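# Stow earphones in chest drawer and close it

## Task

Place the coiled earphones inside the small chest's open drawer, then push the drawer closed, with the chest still standing upright at the end.

## Robot and tools

Robot: two seven-joint arms, left_arm and right_arm, each ending in a parallel gripper. left_arm's fingers can fold: a part held only near the fingertips (outer quarter of each pad) is squeezed normally, but nearer the palm the fingers may wrap and drag it inward, holding a narrow part loosely or not at all, and pressing the tips into a surface folds them with little sign of contact. right_arm's fingers are rigid. Bases: left_arm near (+0.025, +0.341, +0.036) m, right_arm near (-0.048, -0.376, +0.036) m.

Frame: the scene frame has its origin at table-top height midway between the arms, +x out over the table, +y toward left_arm, +z up. Image left/right does not match arm names. Reported end_effector_position (m) and end_effector_quat_wxyz are in this frame and can be a few cm off. The position is the point between the pads when closed; fingers point along the gripper's +z and close along its y. Fingertips extend about 33 mm past that point at small openings, about 9 mm when fully open.

Row layout (execute_actions and move): one flat list of 18 numbers covering both arms, each in [-1, 1]: left dx, dy, dz, rx, ry, rz, left gripper position, force_limit, speed, then the same nine for the right arm. The six pose numbers are offsets, not poses: measured along scene axes from that arm's Hand target at the start of the action or move; 1.0 = 0.6 m or 180 degrees; rx, ry, rz form one rotation vector, turning about the Hand target's position. All zeros re-requests the current Hand target. Repeating an offset in a new call moves further.

Gripper numbers are absolute commands: position +1 fully open (140 mm), about -0.8 pads touch, -1 closes until blocked. force_limit sets squeeze (about 14 N at -1, 40 N at 0, 58 N at +1 for a slow close); speed sets closing rate (about 30 mm/s at -1, 250 at +1), and faster closes squeeze much harder. Both start at +1. To leave a gripper alone, resend its last three numbers, since 0 is itself a command. To tighten a held grip, raise force_limit and nudge position (-1 to -0.98); to loosen, open and reclose slowly.

execute_actions(actions, cameras): actions is a list of actions; each action is up to 15 rows, one per 1/30 s step, every row counted from the same start pose; a short table repeats its last row. Empty list returns state plus all images. cameras: list of names, ["all"], or [].

move(target, speed, blend, blocking, cameras): straight-line path for each gripper to the offset(s) in target, one 18-number row or a list of up to 15 rows, all counted from the same Hand targets. speed in m/s, 0.002 to 2, default 0.25 (one per leg allowed). blend in m rounds corners; 0 stops at each. Paths do not avoid obstacles or the other arm and share a 10 s cap. Gripper numbers of later rows apply on arrival. The result adds a move: line (done, off_target, moving, held, fault) plus limits such as paced or held. blocking=false returns early while it runs.

wait(seconds 0-10): lets the scene run. stop(): brakes a running move. zoom_image(camera, region [x0,y0,x1,y1] pixels, at most 504 each side) enlarges the latest image of cam_head_left, cam_head_right, cam_high, cam_low, cam_left_wrist or cam_right_wrist. clear_fault(arm: left_arm or right_arm) clears a reported torque or force fault. finished_scene(scene): ends the current scene, given its number; irreversible.

Results: Hand target (last commanded pose after clipping; next offsets start here), end-effector pose, Tool commands, gripper position_measured in counts (3 open, 139 about 60 mm, 230 pads meet), object_status (0 moving, 1 blocked opening, 2 blocked closing = something held, 3 reached target or pads met), joint positions, torques, external torques, flange force (gripper's force on surroundings, gripper axes, includes held weight), joint velocities, Wrist depth grids (7x7 mm distances, '-' means no data), MOTOR HOT or fault lines. Check object_status 2 after a grip.

Control: each step the commanded pose is clipped to 70 mm and 16 degrees from the measured one, so far targets take several actions; grippers often stop short, and you send the remaining gap. A blocked arm keeps pushing until commanded back past its gripper. Big wrist rotations can swing the elbow.

Avoid: net force on an arm reaching 40 N or joint torque limits (faults stop the arm until clear_fault), joints exceeding ranges or speed limits, any contact between the two grippers or arms, hitting fixed or heavy objects hard, fast swings with a load, hard grips on parts resting on something, dropping or releasing moving parts, knocking the chest over, and anything leaving the table. Holding loads or stretched poses heats motors and can brake an arm for 30-60 s.

Each tool is called after "Emit:" as name(argument=value, ...), one argument or row to a line, values as JSON.

## Session

Emit:
execute_actions(
  actions=[],
)

Scene clock: 0.00 s.
left_arm: end_effector_position=(+0.8262, +0.3027, +0.3423) position_measured=3 object_status=3 end_effector_quat_wxyz=(-0.443, +0.694, -0.567, -0.008) | right_arm: end_effector_position=(+0.1018, +0.2007, +0.1905) position_measured=3 object_status=3 end_effector_quat_wxyz=(-0.078, -0.423, +0.760, +0.487)
Joint positions: left_arm=[-0.338 0.484 0.074 -1.475 0.987 2.104 -0.968] | right_arm=[0.937 0.169 -0.039 -2.33 1.434 2.152 0.413]
Joint velocities: within noise
Joint torques (N m): no reading
External joint torques (N m): no reading
Flange force (N): no reading
Wrist depth (mm): cam_left_wrist=[2832 2539 1872 535 455 392 346 / 3026 3201 2427 640 521 439 383 / 3398 - 3111 794 619 502 431 / - 132 3743 2144 749 152 128 / 103 123 783 2254 2144 749 110 / - - - 2064 2510 2209 2124 / - - - 2187 2301 - -] | cam_right_wrist=[202 234 289 333 611 2537 2380 / 215 249 277 299 317 - - / 229 259 273 266 273 2158 3298 / 234 146 297 262 244 234 120 / - 120 - - 241 219 115 / - - - - 2158 225 199 / - - - - 2220 2118 267]
Hand target: left_arm +0.8262, +0.3027, +0.3423; -0.443, +0.694, -0.567, -0.008 | right_arm +0.1018, +0.2007, +0.1905; -0.078, -0.423, +0.760, +0.487
Tool commands: left_gripper/position=+1.0 left_gripper/force_limit=+1.0 left_gripper/speed=+1.0 right_gripper/position=+1.0 right_gripper/force_limit=+1.0 right_gripper/speed=+1.0

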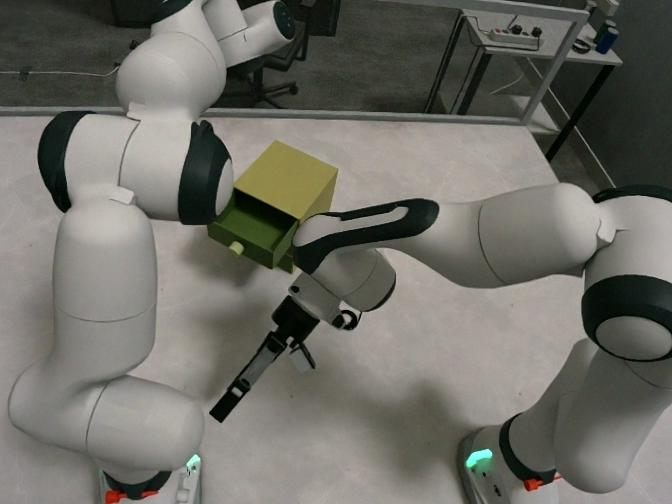

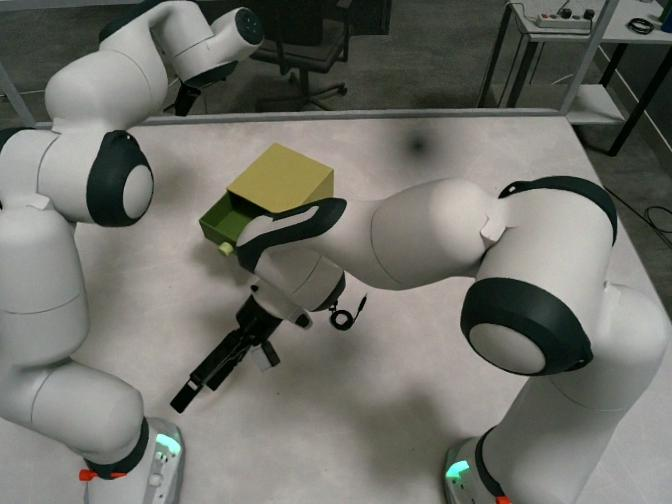

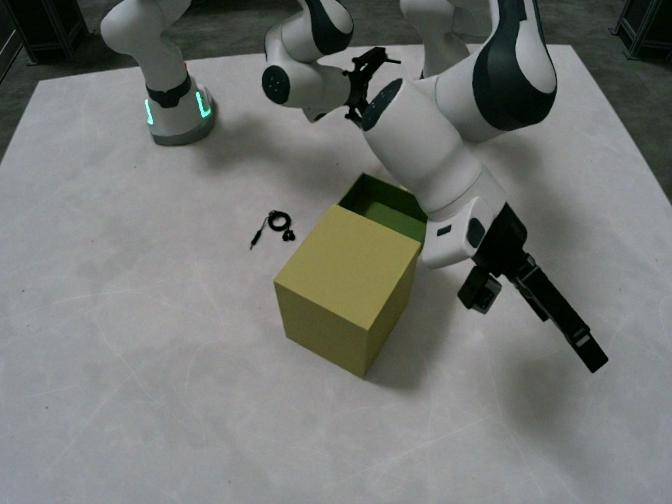

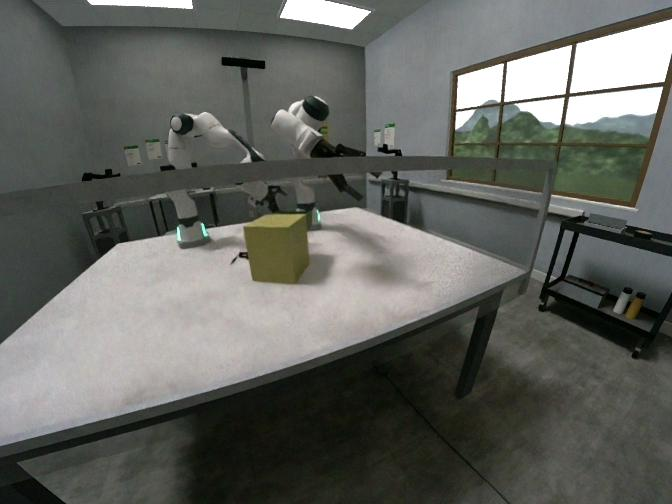

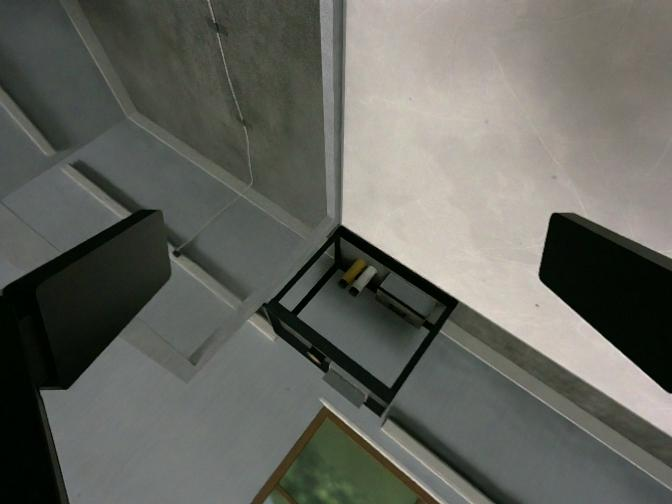

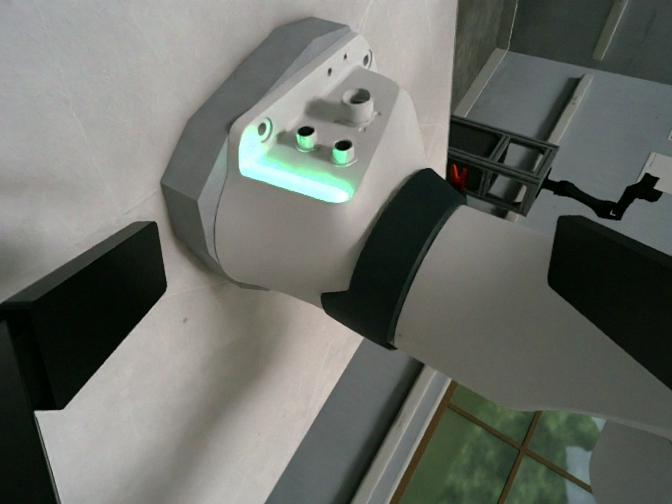

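Emit:
move(
  target=[-0.38,0.35,0.2,0,0,0,1,1,1,0.43,-0.451,0.133,-0.263,-0.196,-0.016,0,0,0],
  cameras=["all"],
)

Scene clock: 19.43 s.
left_arm: end_effector_position=(+0.5980, +0.5126, +0.4621) position_measured=3 object_status=3 end_effector_quat_wxyz=(-0.443, +0.697, -0.564, -0.008) | right_arm: end_effector_position=(+0.3597, -0.0693, +0.2708) position_measured=129 object_status=3 end_effector_quat_wxyz=(+0.002, -0.465, +0.885, +0.002)
Joint positions: left_arm=[-0.206 -0.405 0.23 -2.289 1.077 2.254 -0.762] | right_arm=[0.696 -0.126 -0.1 -2.176 -0.01 2.055 1.255]
Joint velocities: left_arm=[0.001 0.001 0 0.001 -0.001 0.001 0.006] | right_arm=[-0.001 -0.001 0 0 0 0 0.007]
Joint torques (N m): left_arm=[0.28 -18.55 -2.56 24.88 0.93 1.94 -0.09] | right_arm=[-0.98 -25.66 0.97 25.48 0.34 2.24 0.07]
External joint torques (N m): left_arm=[0.2 0.18 0.41 -1.11 0.29 0.11 -0.01] | right_arm=[-1.11 1.79 0.56 1.33 -0.37 -0.22 0.07]
Flange force (N): left_arm=[-0.4 3.6 1.3] | right_arm=[-9.1 -3.3 -1.4]
Wrist depth (mm): cam_left_wrist=[- 2796 2124 699 584 505 444 / - 3201 2510 2084 653 568 495 / - 692 2693 2254 2008 648 554 / - 131 2254 1904 2144 143 128 / 103 117 - 1904 - 2350 110 / - - - 2325 - - - / - - 2045 1972 1990 1937 -] | cam_right_wrist=[- - 349 357 347 347 352 / 367 369 366 - - - 364 / - 387 402 394 - - 389 / - 396 140 - 140 111 412 / - - 110 - 423 - 91 / - - - - - - - / - - - 253 252 - -]
Hand target: left_arm +0.5982, +0.5127, +0.4623; -0.443, +0.694, -0.567, -0.008 | right_arm +0.3598, -0.0699, +0.2703; +0.001, -0.462, +0.887, +0.001
Off the commanded pose: left_arm 0.000 m, 0 deg | right_arm 0.001 m, 0 deg.
move: done
camera_calibration:
cam_left_wrist: T_world_to_cam=[[-0.78348, 0.0279929, -0.620786, 0.750687], [-0.519367, 0.519013, 0.678884, -0.264982], [0.3412, 0.854308, -0.392097, -0.313519], [0, 0, 0, 1]] pos_world=[0.557498, 0.384357, 0.522978]
cam_right_wrist: T_world_to_cam=[[-0.817275, 0.576216, -0.00602489, 0.345244], [0.53958, 0.768899, 0.342999, -0.23006], [0.202274, 0.277074, -0.939316, 0.342957], [0, 0, 0, 1]] pos_world=[0.336924, -0.117067, 0.403136]

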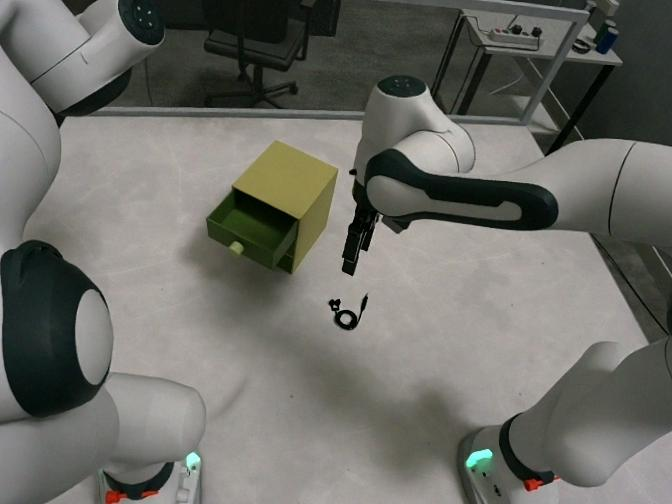

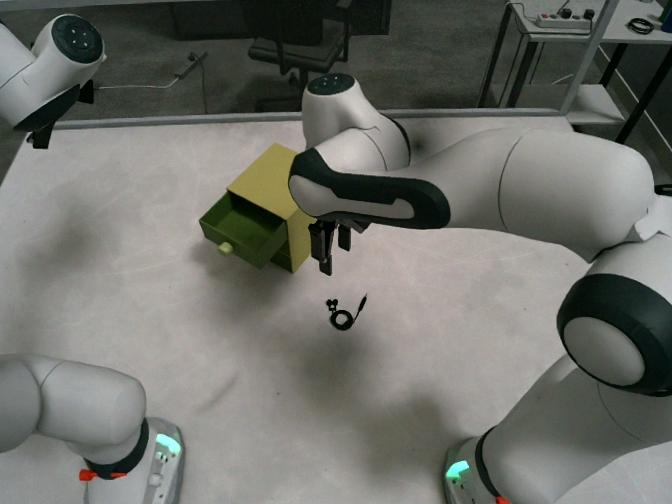

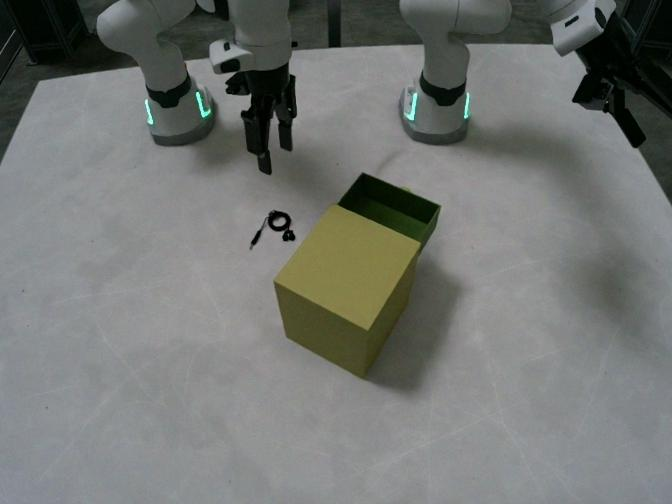

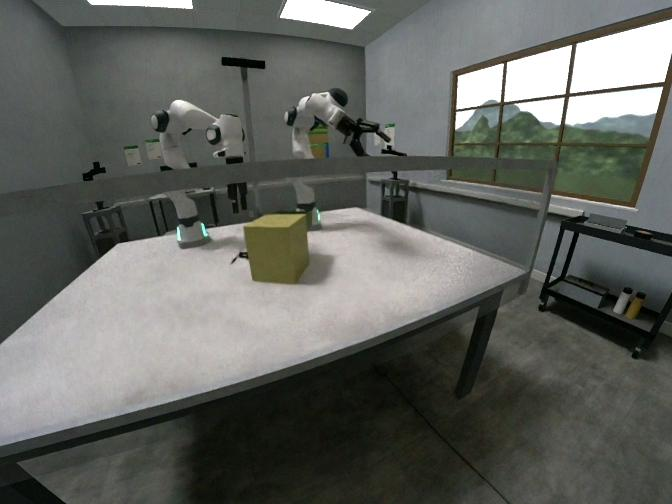

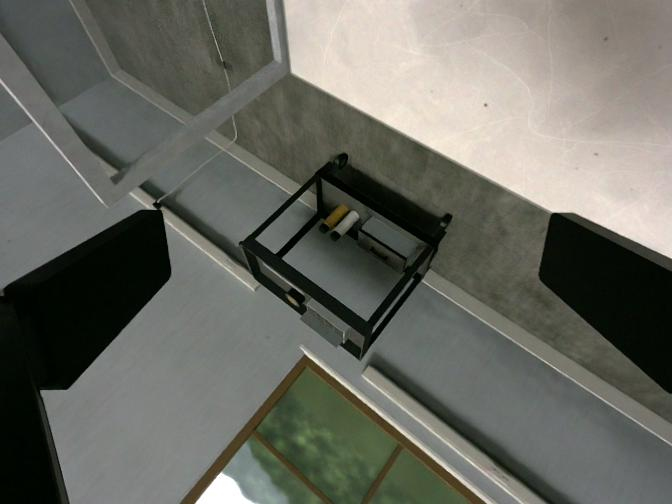

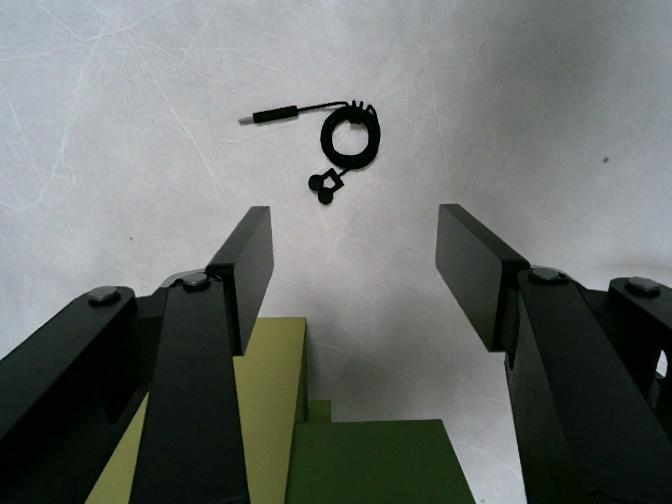

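Emit:
move(
  target=[0,0,0,0,0,0,1,1,1,-0.019,-0.022,-0.25,0,0,0,0.16,-1,-0.5],
  cameras=["cam_right_wrist","cam_head_left","cam_high"],
)

Scene clock: 23.07 s.
left_arm: end_effector_position=(+0.5981, +0.5125, +0.4622) position_measured=3 object_status=3 end_effector_quat_wxyz=(-0.443, +0.696, -0.565, -0.008) | right_arm: end_effector_position=(+0.3471, -0.0832, +0.1205) position_measured=109 object_status=3 end_effector_quat_wxyz=(+0.000, -0.461, +0.887, +0.000)
Joint positions: left_arm=[-0.206 -0.405 0.23 -2.289 1.077 2.254 -0.76] | right_arm=[0.692 0.041 -0.104 -2.408 0.006 2.447 1.245]
Joint torques (N m): left_arm=[0.47 -18.54 -2.71 24.85 0.85 1.94 -0.01] | right_arm=[-1.13 -27.69 0.24 21.58 0.87 2.75 -0.29]
External joint torques (N m): left_arm=[0.41 0.21 0.29 -1.13 0.21 0.11 0.06] | right_arm=[-1.23 2.07 0.24 0.91 0.37 0.3 -0.29]
Flange force (N): left_arm=[-0.5 3.5 1.2] | right_arm=[-7.5 -4.3 4.7]
Wrist depth (mm): cam_left_wrist=[- 2796 2124 699 587 504 447 / 514 2832 2661 2026 675 569 492 / - - 2598 2301 2008 648 552 / - 131 2254 2539 2187 143 127 / 102 116 - 1937 - 2231 110 / - 2254 - 2124 - - - / - - 2008 1990 2026 1699 -] | cam_right_wrist=[222 217 218 223 223 221 219 / 228 - 230 228 230 232 234 / 240 - 241 244 243 241 243 / 252 251 163 250 253 123 255 / - - 123 269 270 113 89 / - - 282 287 285 - - / - - 275 302 308 - -]
Hand target: left_arm +0.5982, +0.5127, +0.4623; -0.443, +0.694, -0.567, -0.008 | right_arm +0.3484, -0.0831, +0.1203; +0.001, -0.462, +0.887, +0.001
Off the commanded pose: left_arm 0.000 m, 0 deg | right_arm 0.001 m, 0 deg.
move: done
camera_calibration:
cam_right_wrist: T_world_to_cam=[[-0.812556, 0.582824, -0.0082369, 0.341149], [0.546327, 0.766447, 0.337766, -0.163038], [0.203172, 0.269954, -0.941194, 0.207453], [0, 0, 0, 1]] pos_world=[0.324127, -0.129873, 0.253132]
Images, in order (width x height): cam_head_left 672x504, cam_high 672x504, cam_right_wrist 672x504.

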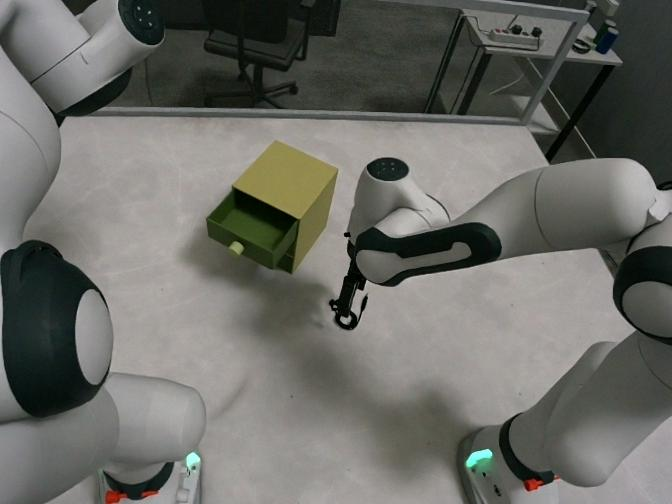

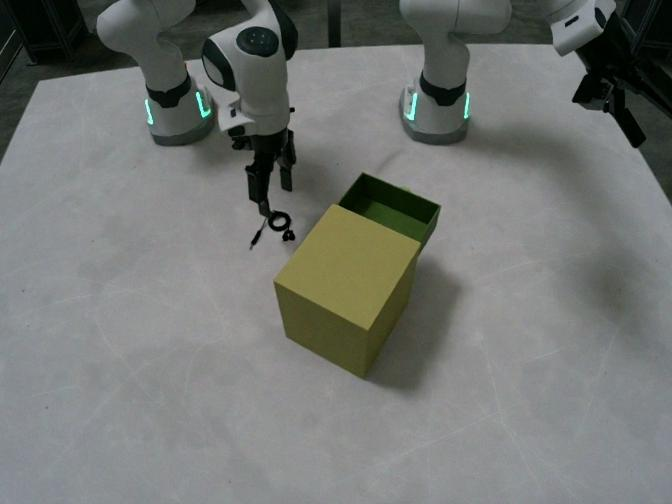

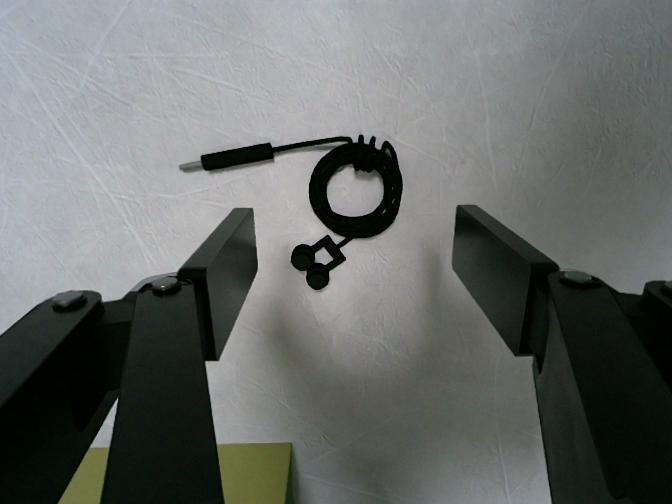

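Emit:
move(
  target=[
    [0,0,0,0,0,0,1,1,1,-0.002,-0.002,-0.105,0,0,0,0.16,-1,-0.5],
    [0,0,0,0,0,0,1,1,1,-0.002,-0.002,-0.127,0,0,0,0.16,-1,-0.5],
  ],
  speed=[0.15,0.03],
  cameras=["cam_right_wrist","cam_head_right"],
)

Scene clock: 26.63 s.
left_arm: end_effector_position=(+0.5981, +0.5125, +0.4622) position_measured=3 object_status=3 end_effector_quat_wxyz=(-0.443, +0.696, -0.565, -0.008) | right_arm: end_effector_position=(+0.3466, -0.0850, +0.0444) position_measured=109 object_status=3 end_effector_quat_wxyz=(+0.000, -0.460, +0.888, +0.000)
Joint positions: left_arm=[-0.206 -0.405 0.23 -2.289 1.077 2.254 -0.76] | right_arm=[0.687 0.212 -0.097 -2.433 0.042 2.643 1.219]
Joint velocities: left_arm=[within noise] | right_arm=[0 -0.001 0 0 0.001 0.004 -0.002]
Joint torques (N m): left_arm=[0.47 -18.57 -2.76 24.89 0.86 1.94 -0.01] | right_arm=[-1.19 -30.54 0.4 18.4 0.74 2.72 -0.34]
External joint torques (N m): left_arm=[0.35 0.16 0.16 -1.12 0.22 0.12 0.07] | right_arm=[-1.23 2.13 0.79 0.53 0.37 0.28 -0.34]
Flange force (N): left_arm=[-0.4 3.7 0.9] | right_arm=[-5.5 -4.0 6.8]
Wrist depth (mm): cam_left_wrist=[- 2906 2144 697 586 509 437 / 527 3068 2482 2045 671 575 491 / - 684 4016 2325 1972 629 555 / - 132 2064 2796 2187 143 121 / 102 2375 2454 1955 - 2482 110 / - 2084 2231 2144 2401 - - / - 1810 1972 1937 2045 1781 -] | cam_right_wrist=[152 151 151 153 154 152 154 / 159 160 160 160 160 163 163 / - 166 166 167 168 170 170 / 175 174 140 173 173 133 178 / - - 183 186 188 113 89 / - - 198 199 200 - - / - - 210 211 215 - -]
Hand target: left_arm +0.5982, +0.5127, +0.4623; -0.443, +0.694, -0.567, -0.008 | right_arm +0.3472, -0.0843, +0.0441; +0.001, -0.462, +0.887, +0.001
Off the commanded pose: left_arm 0.000 m, 0 deg | right_arm 0.001 m, 0 deg.
move: done
camera_calibration:
cam_right_wrist: T_world_to_cam=[[-0.81146, 0.584351, -0.00819999, 0.340983], [0.547737, 0.765358, 0.337952, -0.136183], [0.203759, 0.269743, -0.941128, 0.136234], [0, 0, 0, 1]] pos_world=[0.323528, -0.131773, 0.177033]
Images, in order (width x height): cam_head_right 672x504, cam_right_wrist 672x504.

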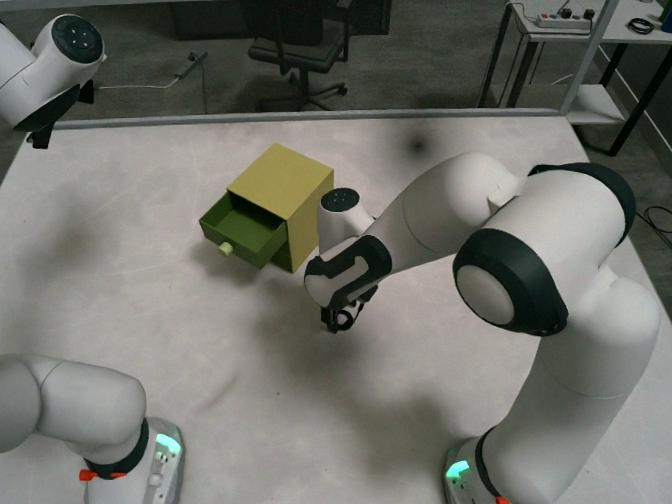

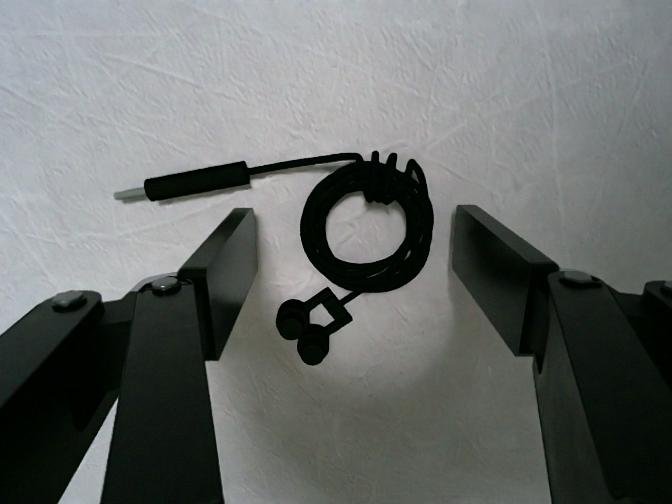

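Emit:
move(
  target=[
    [0,0,0,0,0,0,1,1,1,0,0.014,0,0,0,0,0.16,-1,-0.5],
    [0,0,0,0,0,0,1,1,1,0,0.014,-0.014,0,0,0,0.16,-1,-0.5],
  ],
  speed=[0.05,0.02],
  cameras=["cam_right_wrist","cam_head_right"],
)

Emit:
zoom_image(
  camera="cam_head_right",
  region=[290, 260, 400, 350],
)

Scene clock: 29.70 s.
left_arm: end_effector_position=(+0.5981, +0.5125, +0.4622) position_measured=3 object_status=3 end_effector_quat_wxyz=(-0.443, +0.696, -0.565, -0.008) | right_arm: end_effector_position=(+0.3466, -0.0779, +0.0369) position_measured=109 object_status=3 end_effector_quat_wxyz=(-0.001, -0.463, +0.886, +0.000)
Joint positions: left_arm=[-0.206 -0.405 0.23 -2.289 1.077 2.254 -0.76] | right_arm=[0.693 0.241 -0.092 -2.415 0.046 2.652 1.221]
Joint velocities: left_arm=[within noise] | right_arm=[0.001 -0.001 0.001 0.001 0.001 0 0.004]
Joint torques (N m): left_arm=[0.47 -18.54 -2.71 24.87 0.84 1.93 0] | right_arm=[0.06 -29.09 0.8 18.43 0.77 3.64 -0.08]
External joint torques (N m): left_arm=[0.31 0.17 0.16 -1.09 0.2 0.12 0.08] | right_arm=[0.01 4.47 1.2 0.66 0.41 1.18 -0.08]
Flange force (N): left_arm=[-0.4 3.5 0.9] | right_arm=[-10.1 -2.9 14.8]
Wrist depth (mm): cam_left_wrist=[2796 2796 2187 692 587 505 448 / 530 3201 2568 2045 675 572 493 / - 2231 2727 2325 1990 644 556 / - 132 2539 2084 2144 143 127 / 102 115 - 1972 - 2209 110 / - - 2301 2103 - - - / - 1753 1955 1990 2026 2482 -] | cam_right_wrist=[145 147 147 147 147 147 147 / 152 153 153 152 153 156 156 / 160 162 160 153 155 162 163 / 167 167 162 167 168 132 171 / - - 163 177 - 113 89 / - - 189 190 191 - - / - - - 202 203 - -]
Hand target: left_arm +0.5982, +0.5127, +0.4623; -0.443, +0.694, -0.567, -0.008 | right_arm +0.3472, -0.0759, +0.0357; +0.001, -0.462, +0.887, +0.001
Off the commanded pose: left_arm 0.000 m, 0 deg | right_arm 0.002 m, 0 deg.
move: done
camera_calibration:
cam_right_wrist: T_world_to_cam=[[-0.814983, 0.579438, -0.00734702, 0.337584], [0.543759, 0.76906, 0.335967, -0.13743], [0.200322, 0.269812, -0.941845, 0.12845], [0, 0, 0, 1]] pos_world=[0.324123, -0.124574, 0.169632]
Images, in order (width x height): cam_head_right 672x504, cam_right_wrist 672x504.

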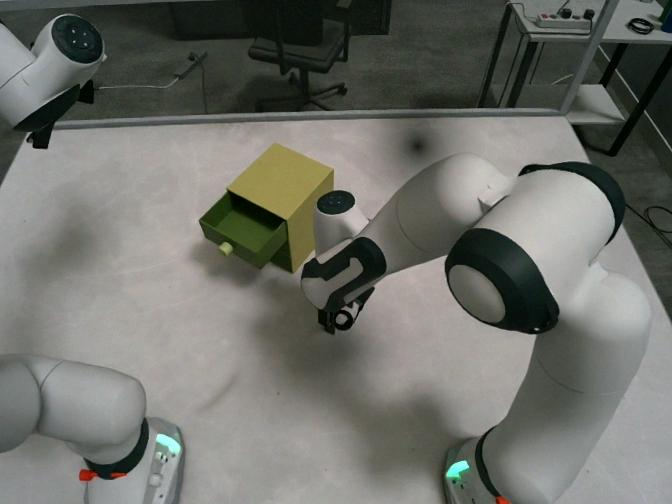

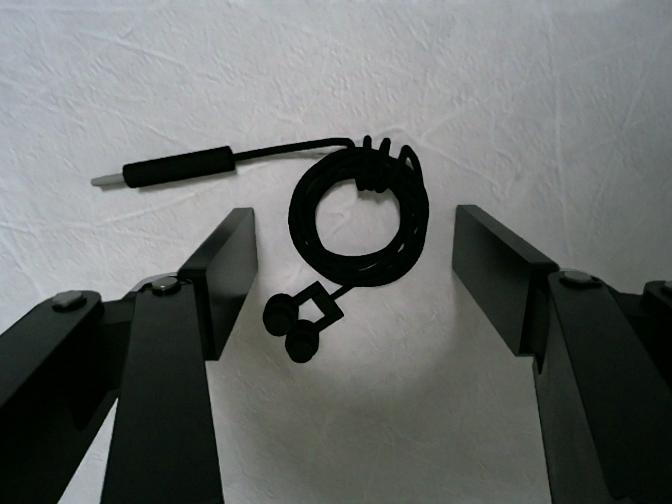

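Scaled by 4.582 from the camera's 672x504 image, which has a finer 960x720 frame.

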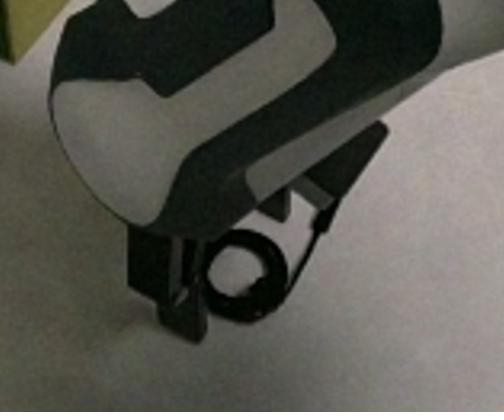

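Emit:
move(
  target=[
    [0,0,0,0,0,0,1,1,1,0.001,0.0,0.005,0,0,0,0.16,-1,-0.5],
    [0,0,0,0,0,0,1,1,1,0.001,0.0,0.005,0,0,0,-1,-0.9,-1],
  ],
  speed=0.03,
  cameras=["cam_right_wrist"],
)

Scene clock: 33.80 s.
left_arm: end_effector_position=(+0.5981, +0.5125, +0.4622) position_measured=3 object_status=3 end_effector_quat_wxyz=(-0.443, +0.696, -0.565, -0.008) | right_arm: end_effector_position=(+0.3540, -0.0750, +0.0429) position_measured=223 object_status=2 end_effector_quat_wxyz=(+0.007, -0.461, +0.888, +0.001)
Joint positions: left_arm=[-0.206 -0.405 0.23 -2.289 1.077 2.254 -0.76] | right_arm=[0.692 0.235 -0.094 -2.409 0.046 2.656 1.222]
Joint torques (N m): left_arm=[0.45 -18.57 -2.72 24.85 0.84 1.94 0.04] | right_arm=[0.59 -28.76 1.38 15.32 0.55 1.71 -0.02]
External joint torques (N m): left_arm=[0.4 0.1 0.29 -1.1 0.21 0.11 0.11] | right_arm=[0.47 4.8 1.72 -2.69 0.18 -0.78 -0.02]
Flange force (N): left_arm=[-0.8 3.6 0.9] | right_arm=[-2.5 0.7 10.4]
Wrist depth (mm): cam_left_wrist=[- 2832 2165 697 586 504 445 / - 2693 2510 2084 671 572 493 / - 729 3248 2350 2008 648 555 / - 132 2064 2375 2084 143 127 / 102 116 - 1937 - 2325 110 / - 1990 - 2165 - - - / - - 1972 2026 2008 2454 -] | cam_right_wrist=[149 149 150 151 150 151 151 / 157 155 156 156 158 160 159 / 166 167 164 161 165 168 167 / 175 174 173 112 173 177 177 / 185 183 92 - 91 90 186 / - - - - - - - / - - - - - - -]
Hand target: left_arm +0.5982, +0.5127, +0.4623; -0.443, +0.694, -0.567, -0.008 | right_arm +0.3478, -0.0759, +0.0387; +0.001, -0.462, +0.887, +0.001
Off the commanded pose: left_arm 0.000 m, 0 deg | right_arm 0.007 m, 1 deg.
move: off_target (right_arm)
camera_calibration:
cam_right_wrist: T_world_to_cam=[[-0.81178, 0.58383, -0.0124323, 0.341314], [0.54307, 0.76259, 0.351471, -0.146499], [0.21468, 0.278565, -0.936116, 0.127126], [0, 0, 0, 1]] pos_world=[0.32934, -0.122963, 0.174738]
Images, in order (width x height): cam_right_wrist 672x504.

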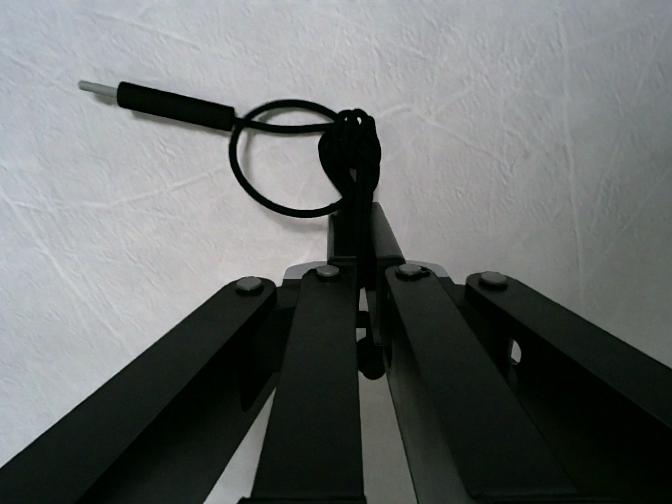

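Emit:
move(
  target=[
    [0,0,0,0,0,0,1,1,1,0,0,0.12,0,0,0,-1,-0.9,-1],
    [0,0,0,0,0,0,1,1,1,0,0.05,0.48,0,0,0,-1,-0.9,-1],
    [0,0,0,0,0,0,1,1,1,0.16,0.32,0.48,0,0,0,-1,-0.9,-1],
  ],
  speed=[0.1,0.25,0.25],
  blend=[0.02,0.05,0],
  cameras=["all"],
)

Scene clock: 40.47 s.
left_arm: end_effector_position=(+0.5981, +0.5125, +0.4622) position_measured=3 object_status=3 end_effector_quat_wxyz=(-0.443, +0.696, -0.565, -0.008) | right_arm: end_effector_position=(+0.4441, +0.1164, +0.3272) position_measured=223 object_status=2 end_effector_quat_wxyz=(+0.002, -0.466, +0.885, +0.000)
Joint positions: left_arm=[-0.206 -0.405 0.23 -2.289 1.077 2.254 -0.76] | right_arm=[0.763 0.465 -0.037 -1.24 0.016 1.709 1.379]
Joint velocities: left_arm=[within noise] | right_arm=[0.001 -0.001 -0.001 0.002 0 -0.005 0.005]
Joint torques (N m): left_arm=[0.46 -18.57 -2.7 24.87 0.84 1.95 0.02] | right_arm=[-0.61 -44.66 0.06 26.12 1.14 2.17 0.22]
External joint torques (N m): left_arm=[0.39 0.18 0.27 -1.11 0.21 0.12 0.1] | right_arm=[-0.79 2.2 0.02 1.7 0.35 -0.28 0.22]
Flange force (N): left_arm=[-0.6 3.5 1.1] | right_arm=[-21.5 -4.6 -6.7]
Wrist depth (mm): cam_left_wrist=[3026 2727 2144 703 589 504 444 / 555 3155 2629 2045 671 569 494 / - 2796 2906 2277 1990 650 555 / - 132 2539 2103 2144 143 128 / 102 116 2064 1888 - 2375 110 / - - 2026 2124 - 2454 - / - 1972 1955 2008 1990 - -] | cam_right_wrist=[- - 391 391 - 400 402 / - - 283 412 - - 436 / - - 288 290 - - - / - - 307 112 112 - 465 / - - 92 - 91 90 476 / - - - - - - - / - - - - - - -]
Hand target: left_arm +0.5982, +0.5127, +0.4623; -0.443, +0.694, -0.567, -0.008 | right_arm +0.4438, +0.1161, +0.3267; +0.001, -0.462, +0.887, +0.001
Off the commanded pose: left_arm 0.000 m, 0 deg | right_arm 0.001 m, 0 deg.
move: done
camera_calibration:
cam_left_wrist: T_world_to_cam=[[-0.784052, 0.0295851, -0.61999, 0.749972], [-0.517988, 0.519151, 0.679832, -0.266248], [0.341981, 0.85417, -0.391717, -0.314015], [0, 0, 0, 1]] pos_world=[0.557492, 0.384257, 0.522974]
cam_right_wrist: T_world_to_cam=[[-0.818293, 0.574715, -0.00990237, 0.309483], [0.537276, 0.770881, 0.342165, -0.436745], [0.204281, 0.274671, -0.939588, 0.326878], [0, 0, 0, 1]] pos_world=[0.421126, 0.0690302, 0.459634]

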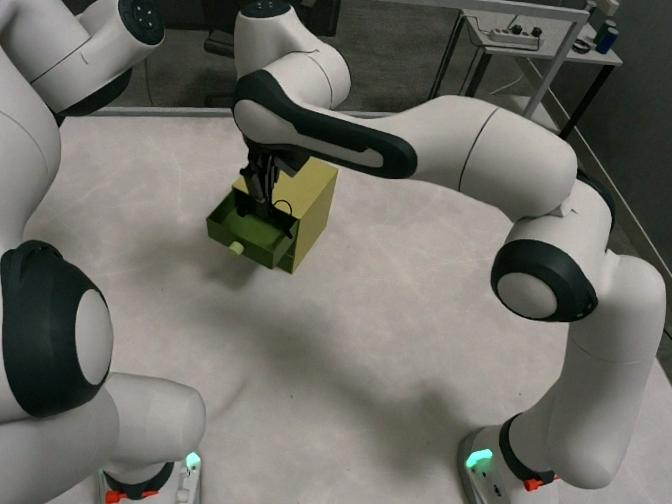

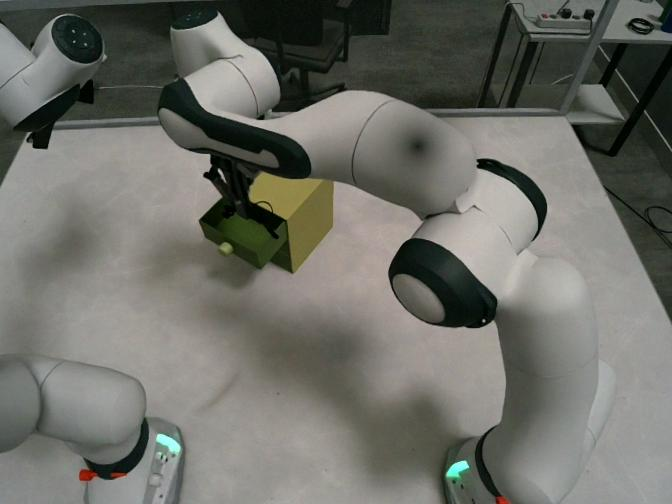

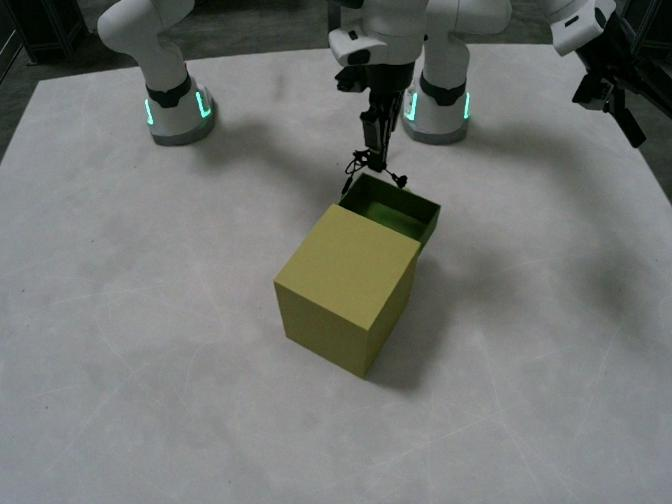

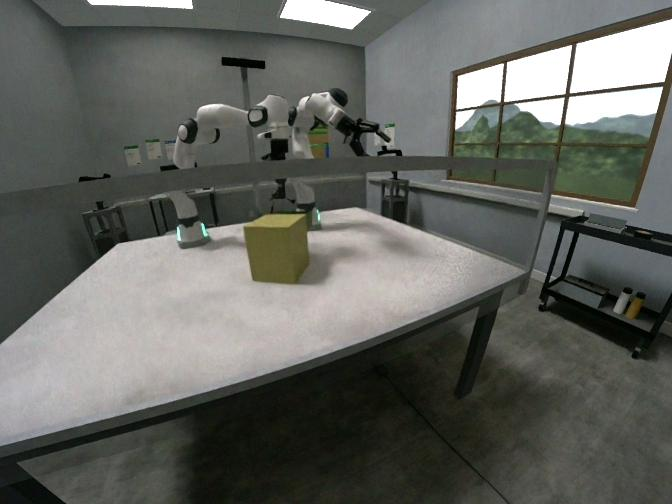

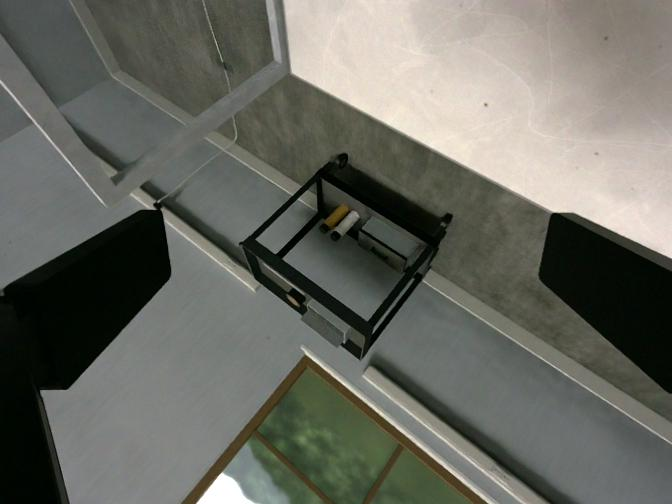

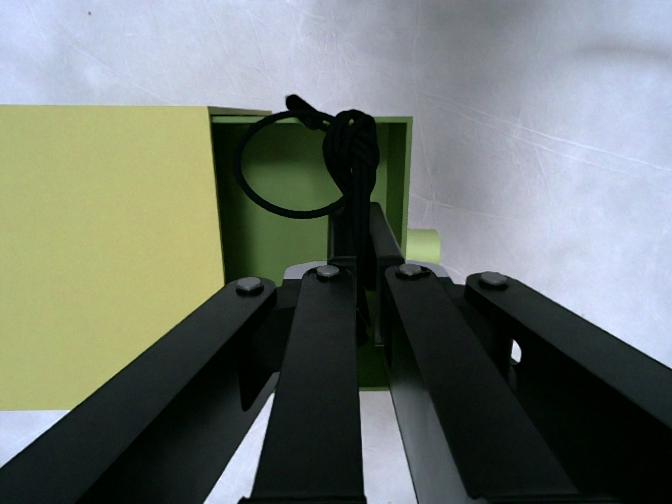

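Emit:
move(
  target=[
    [0,0,0,0,0,0,1,1,1,0.083,0.06,-0.06,0,0,0,-1,-0.9,-1],
    [0,0,0,0,0,0,1,1,1,0.083,0.06,-0.23,0,0,0,-1,-0.9,-1],
  ],
  speed=0.15,
  blend=[0.02,0],
  cameras=["all"],
)

Emit:
zoom_image(
  camera="cam_head_left",
  region=[190, 120, 350, 280],
)

Emit:
zoom_image(
  camera="cam_high",
  region=[270, 100, 470, 300],
)

Scene clock: 46.03 s.
left_arm: end_effector_position=(+0.5981, +0.5125, +0.4622) position_measured=3 object_status=3 end_effector_quat_wxyz=(-0.443, +0.696, -0.565, -0.008) | right_arm: end_effector_position=(+0.4958, +0.1541, +0.1994) position_measured=223 object_status=2 end_effector_quat_wxyz=(+0.007, -0.460, +0.888, +0.002)
Joint positions: left_arm=[-0.206 -0.405 0.23 -2.289 1.077 2.254 -0.76] | right_arm=[0.743 0.746 -0.032 -1.11 0.023 1.871 1.378]
Joint velocities: left_arm=[within noise] | right_arm=[0 0 0 -0.003 0 0.004 0.001]
Joint torques (N m): left_arm=[0.48 -18.55 -2.73 24.84 0.85 1.93 0.01] | right_arm=[-0.87 -45.49 0.66 21.76 0.72 2.9 -0.33]
External joint torques (N m): left_arm=[0.34 0.11 0.15 -1.06 0.22 0.12 0.09] | right_arm=[-1.23 8.56 0.42 -3.01 -0.06 0.4 -0.33]
Flange force (N): left_arm=[-0.5 3.5 0.8] | right_arm=[-15.5 -4.8 10.1]
Wrist depth (mm): cam_left_wrist=[- 2868 2103 699 584 507 445 / 552 3944 2482 1990 671 574 492 / - - 4507 2325 1972 648 552 / - 131 2350 2231 2165 143 121 / 102 2187 - 1856 1955 2350 110 / - 1921 - 2103 - - - / - - 2026 2008 1904 1872 -] | cam_right_wrist=[- 149 148 150 151 136 108 / - 157 157 156 158 131 104 / - 164 164 166 168 130 319 / - 173 172 117 172 133 - / - - 91 - 91 90 348 / - - - - - - - / - - - - - - -]
Hand target: left_arm +0.5982, +0.5127, +0.4623; -0.443, +0.694, -0.567, -0.008 | right_arm +0.4936, +0.1521, +0.1887; +0.001, -0.462, +0.887, +0.001
Off the commanded pose: left_arm 0.000 m, 0 deg | right_arm 0.011 m, 1 deg.
move: off_target (right_arm)
camera_calibration:
cam_left_wrist: T_world_to_cam=[[-0.784052, 0.0295851, -0.61999, 0.749972], [-0.517988, 0.519151, 0.679832, -0.266248], [0.341981, 0.85417, -0.391717, -0.314015], [0, 0, 0, 1]] pos_world=[0.557492, 0.384257, 0.522974]
cam_right_wrist: T_world_to_cam=[[-0.810477, 0.585671, -0.0108084, 0.323325], [0.545064, 0.760785, 0.352296, -0.454168], [0.214552, 0.279636, -0.935826, 0.179245], [0, 0, 0, 1]] pos_world=[0.47114, 0.106039, 0.331239]

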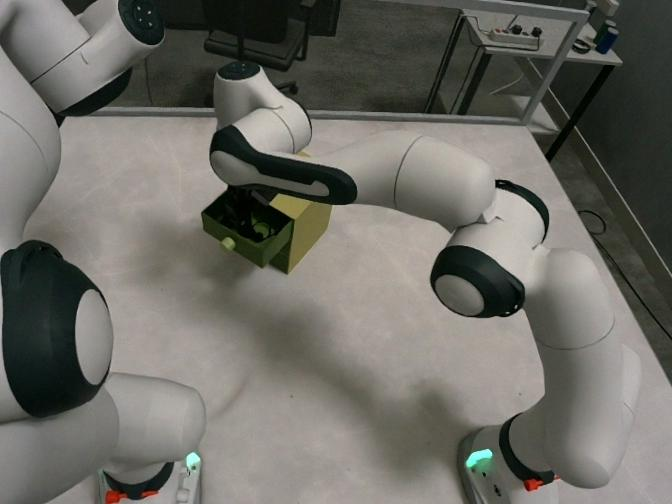

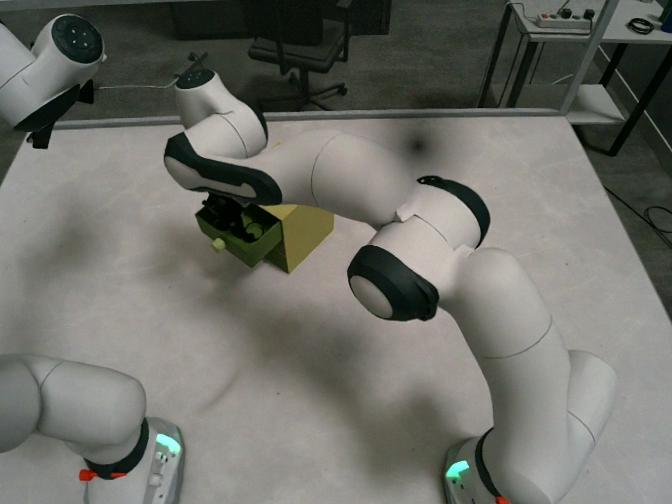

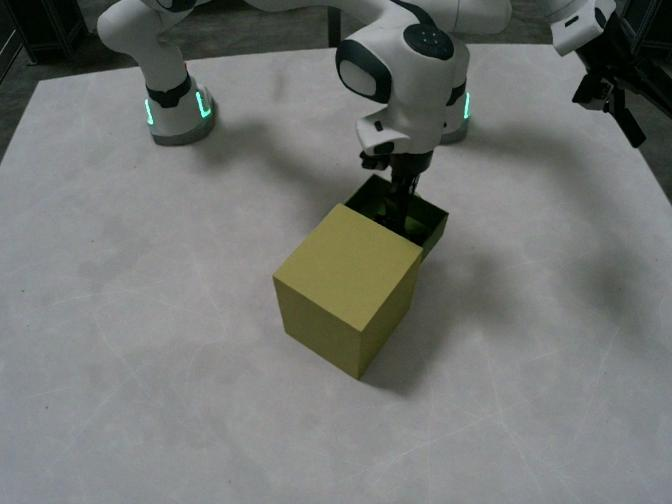

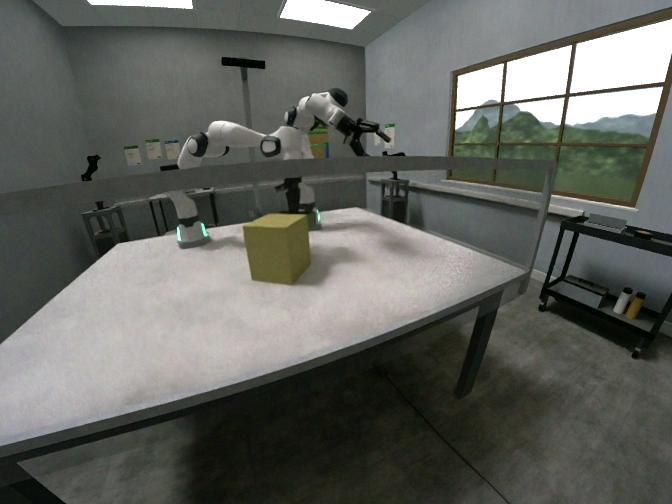

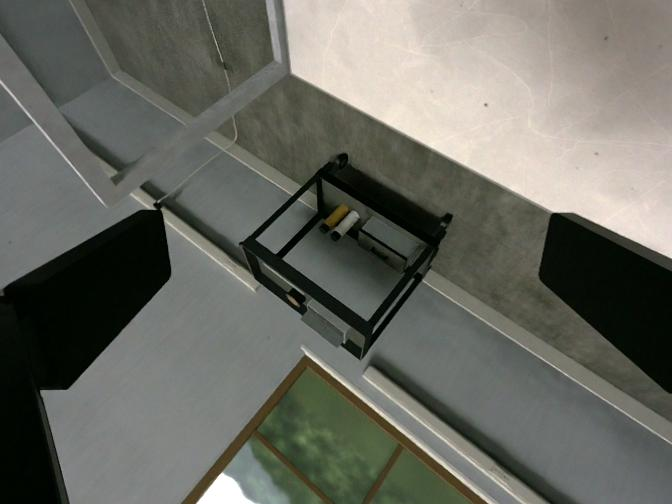

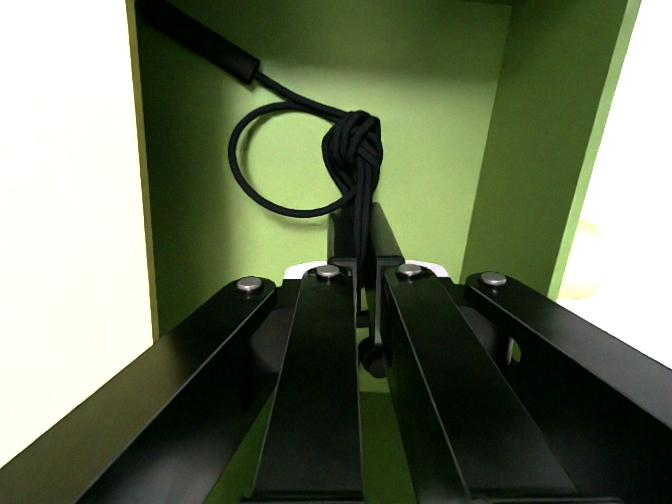

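Scaled by 3.150 from the camera's 672x504 image, which has a finer 960x720 frame.

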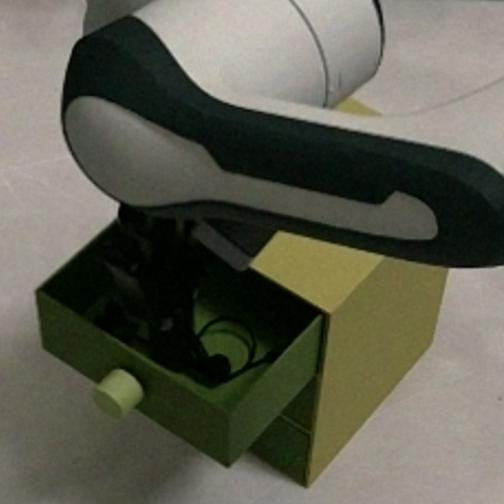

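Scaled by 2.520 from the camera's 672x504 image, which has a finer 960x720 frame.

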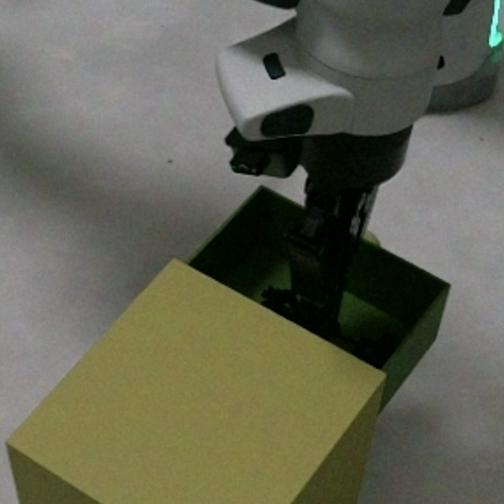

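Emit:
move(
  target=[
    [0,0,0,0,0,0,1,1,1,0.004,0.003,0.03,0,0,0,-1,-0.9,-1],
    [0,0,0,0,0,0,1,1,1,0.004,0.003,0.03,0,0,0,-0.4,-0.9,-1],
    [0,0,0,0,0,0,1,1,1,0.004,0.003,0.15,0,0,0,-0.4,-0.9,-1],
    [0,0,0,0,0,0,1,1,1,-0.04,0.034,0.26,0,0,0,-0.4,-0.9,-1],
  ],
  speed=[0.05,0.05,0.08,0.2],
  cameras=["cam_right_wrist","cam_head_left"],
)

Scene clock: 52.37 s.
left_arm: end_effector_position=(+0.5981, +0.5125, +0.4622) position_measured=3 object_status=3 end_effector_quat_wxyz=(-0.443, +0.696, -0.565, -0.008) | right_arm: end_effector_position=(+0.4693, +0.1726, +0.3448) position_measured=179 object_status=3 end_effector_quat_wxyz=(+0.013, -0.465, +0.885, +0.004)
Joint positions: left_arm=[-0.206 -0.405 0.23 -2.289 1.077 2.254 -0.76] | right_arm=[0.775 0.879 -0.031 -0.503 0.023 1.408 1.412]
Joint velocities: left_arm=[within noise] | right_arm=[0 -0.001 0.001 -0.001 0 -0.004 0.004]
Joint torques (N m): left_arm=[0.44 -18.58 -2.7 24.88 0.85 1.94 0.01] | right_arm=[-1.1 -51.78 0.58 23.88 0.98 2.34 0.13]
External joint torques (N m): left_arm=[0.3 0.32 0.2 -1.2 0.22 0.11 0.09] | right_arm=[-1.29 2.39 0.15 1.41 0.19 -0.19 0.13]
Flange force (N): left_arm=[-0.3 3.5 1.2] | right_arm=[0.0 0.0 0.0]
Wrist depth (mm): cam_left_wrist=[- 2761 2231 697 584 507 445 / 558 3451 2427 2026 673 569 496 / - 736 3296 2350 1972 655 554 / - 131 2165 2301 2165 143 121 / 102 116 - 2045 - 2301 110 / - - - 2165 - - - / - - 2008 1972 2045 2008 -] | cam_right_wrist=[- 215 280 282 - - - / 223 227 292 290 430 - - / - 235 306 304 266 - - / 241 - 255 300 123 - - / - - 89 280 - - - / - - - - - - - / - - - - - - -]
Hand target: left_arm +0.5982, +0.5127, +0.4623; -0.443, +0.694, -0.567, -0.008 | right_arm +0.4696, +0.1725, +0.3447; +0.001, -0.462, +0.887, +0.001
Off the commanded pose: left_arm 0.000 m, 0 deg | right_arm 0.000 m, 2 deg.
elbow stopped short (right arm): the move would have taken joint 4 (elbow) straighter than the controller allows.
move: done
camera_calibration:
cam_right_wrist: T_world_to_cam=[[-0.817831, 0.575308, -0.0131335, 0.298637], [0.532116, 0.764726, 0.363383, -0.503459], [0.219101, 0.290197, -0.931547, 0.310315], [0, 0, 0, 1]] pos_world=[0.444143, 0.123148, 0.475944]
Images, in order (width x height): cam_head_left 672x504, cam_right_wrist 672x504.

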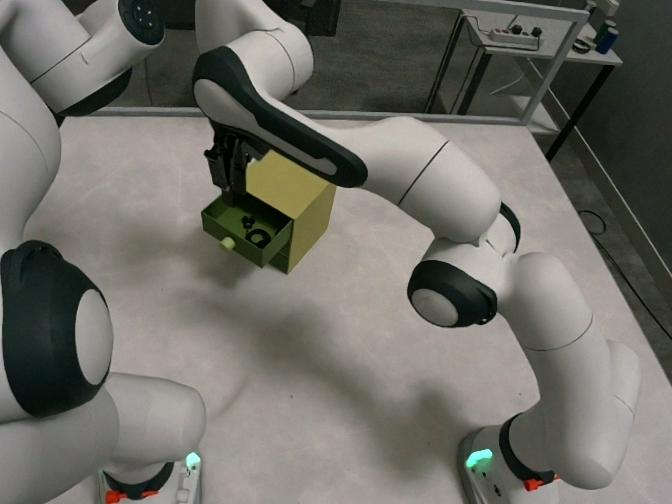

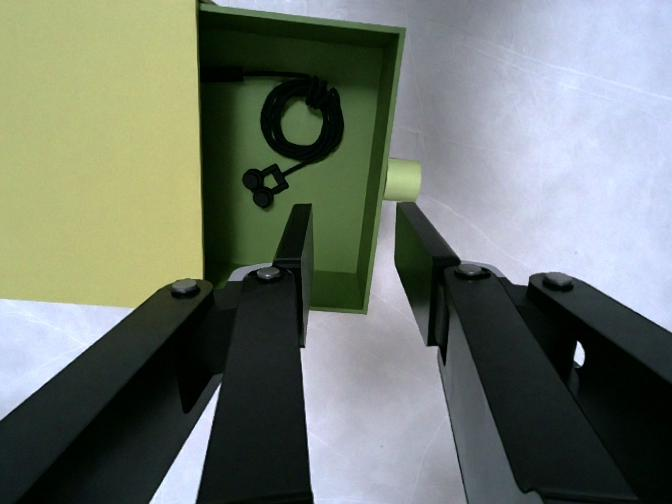

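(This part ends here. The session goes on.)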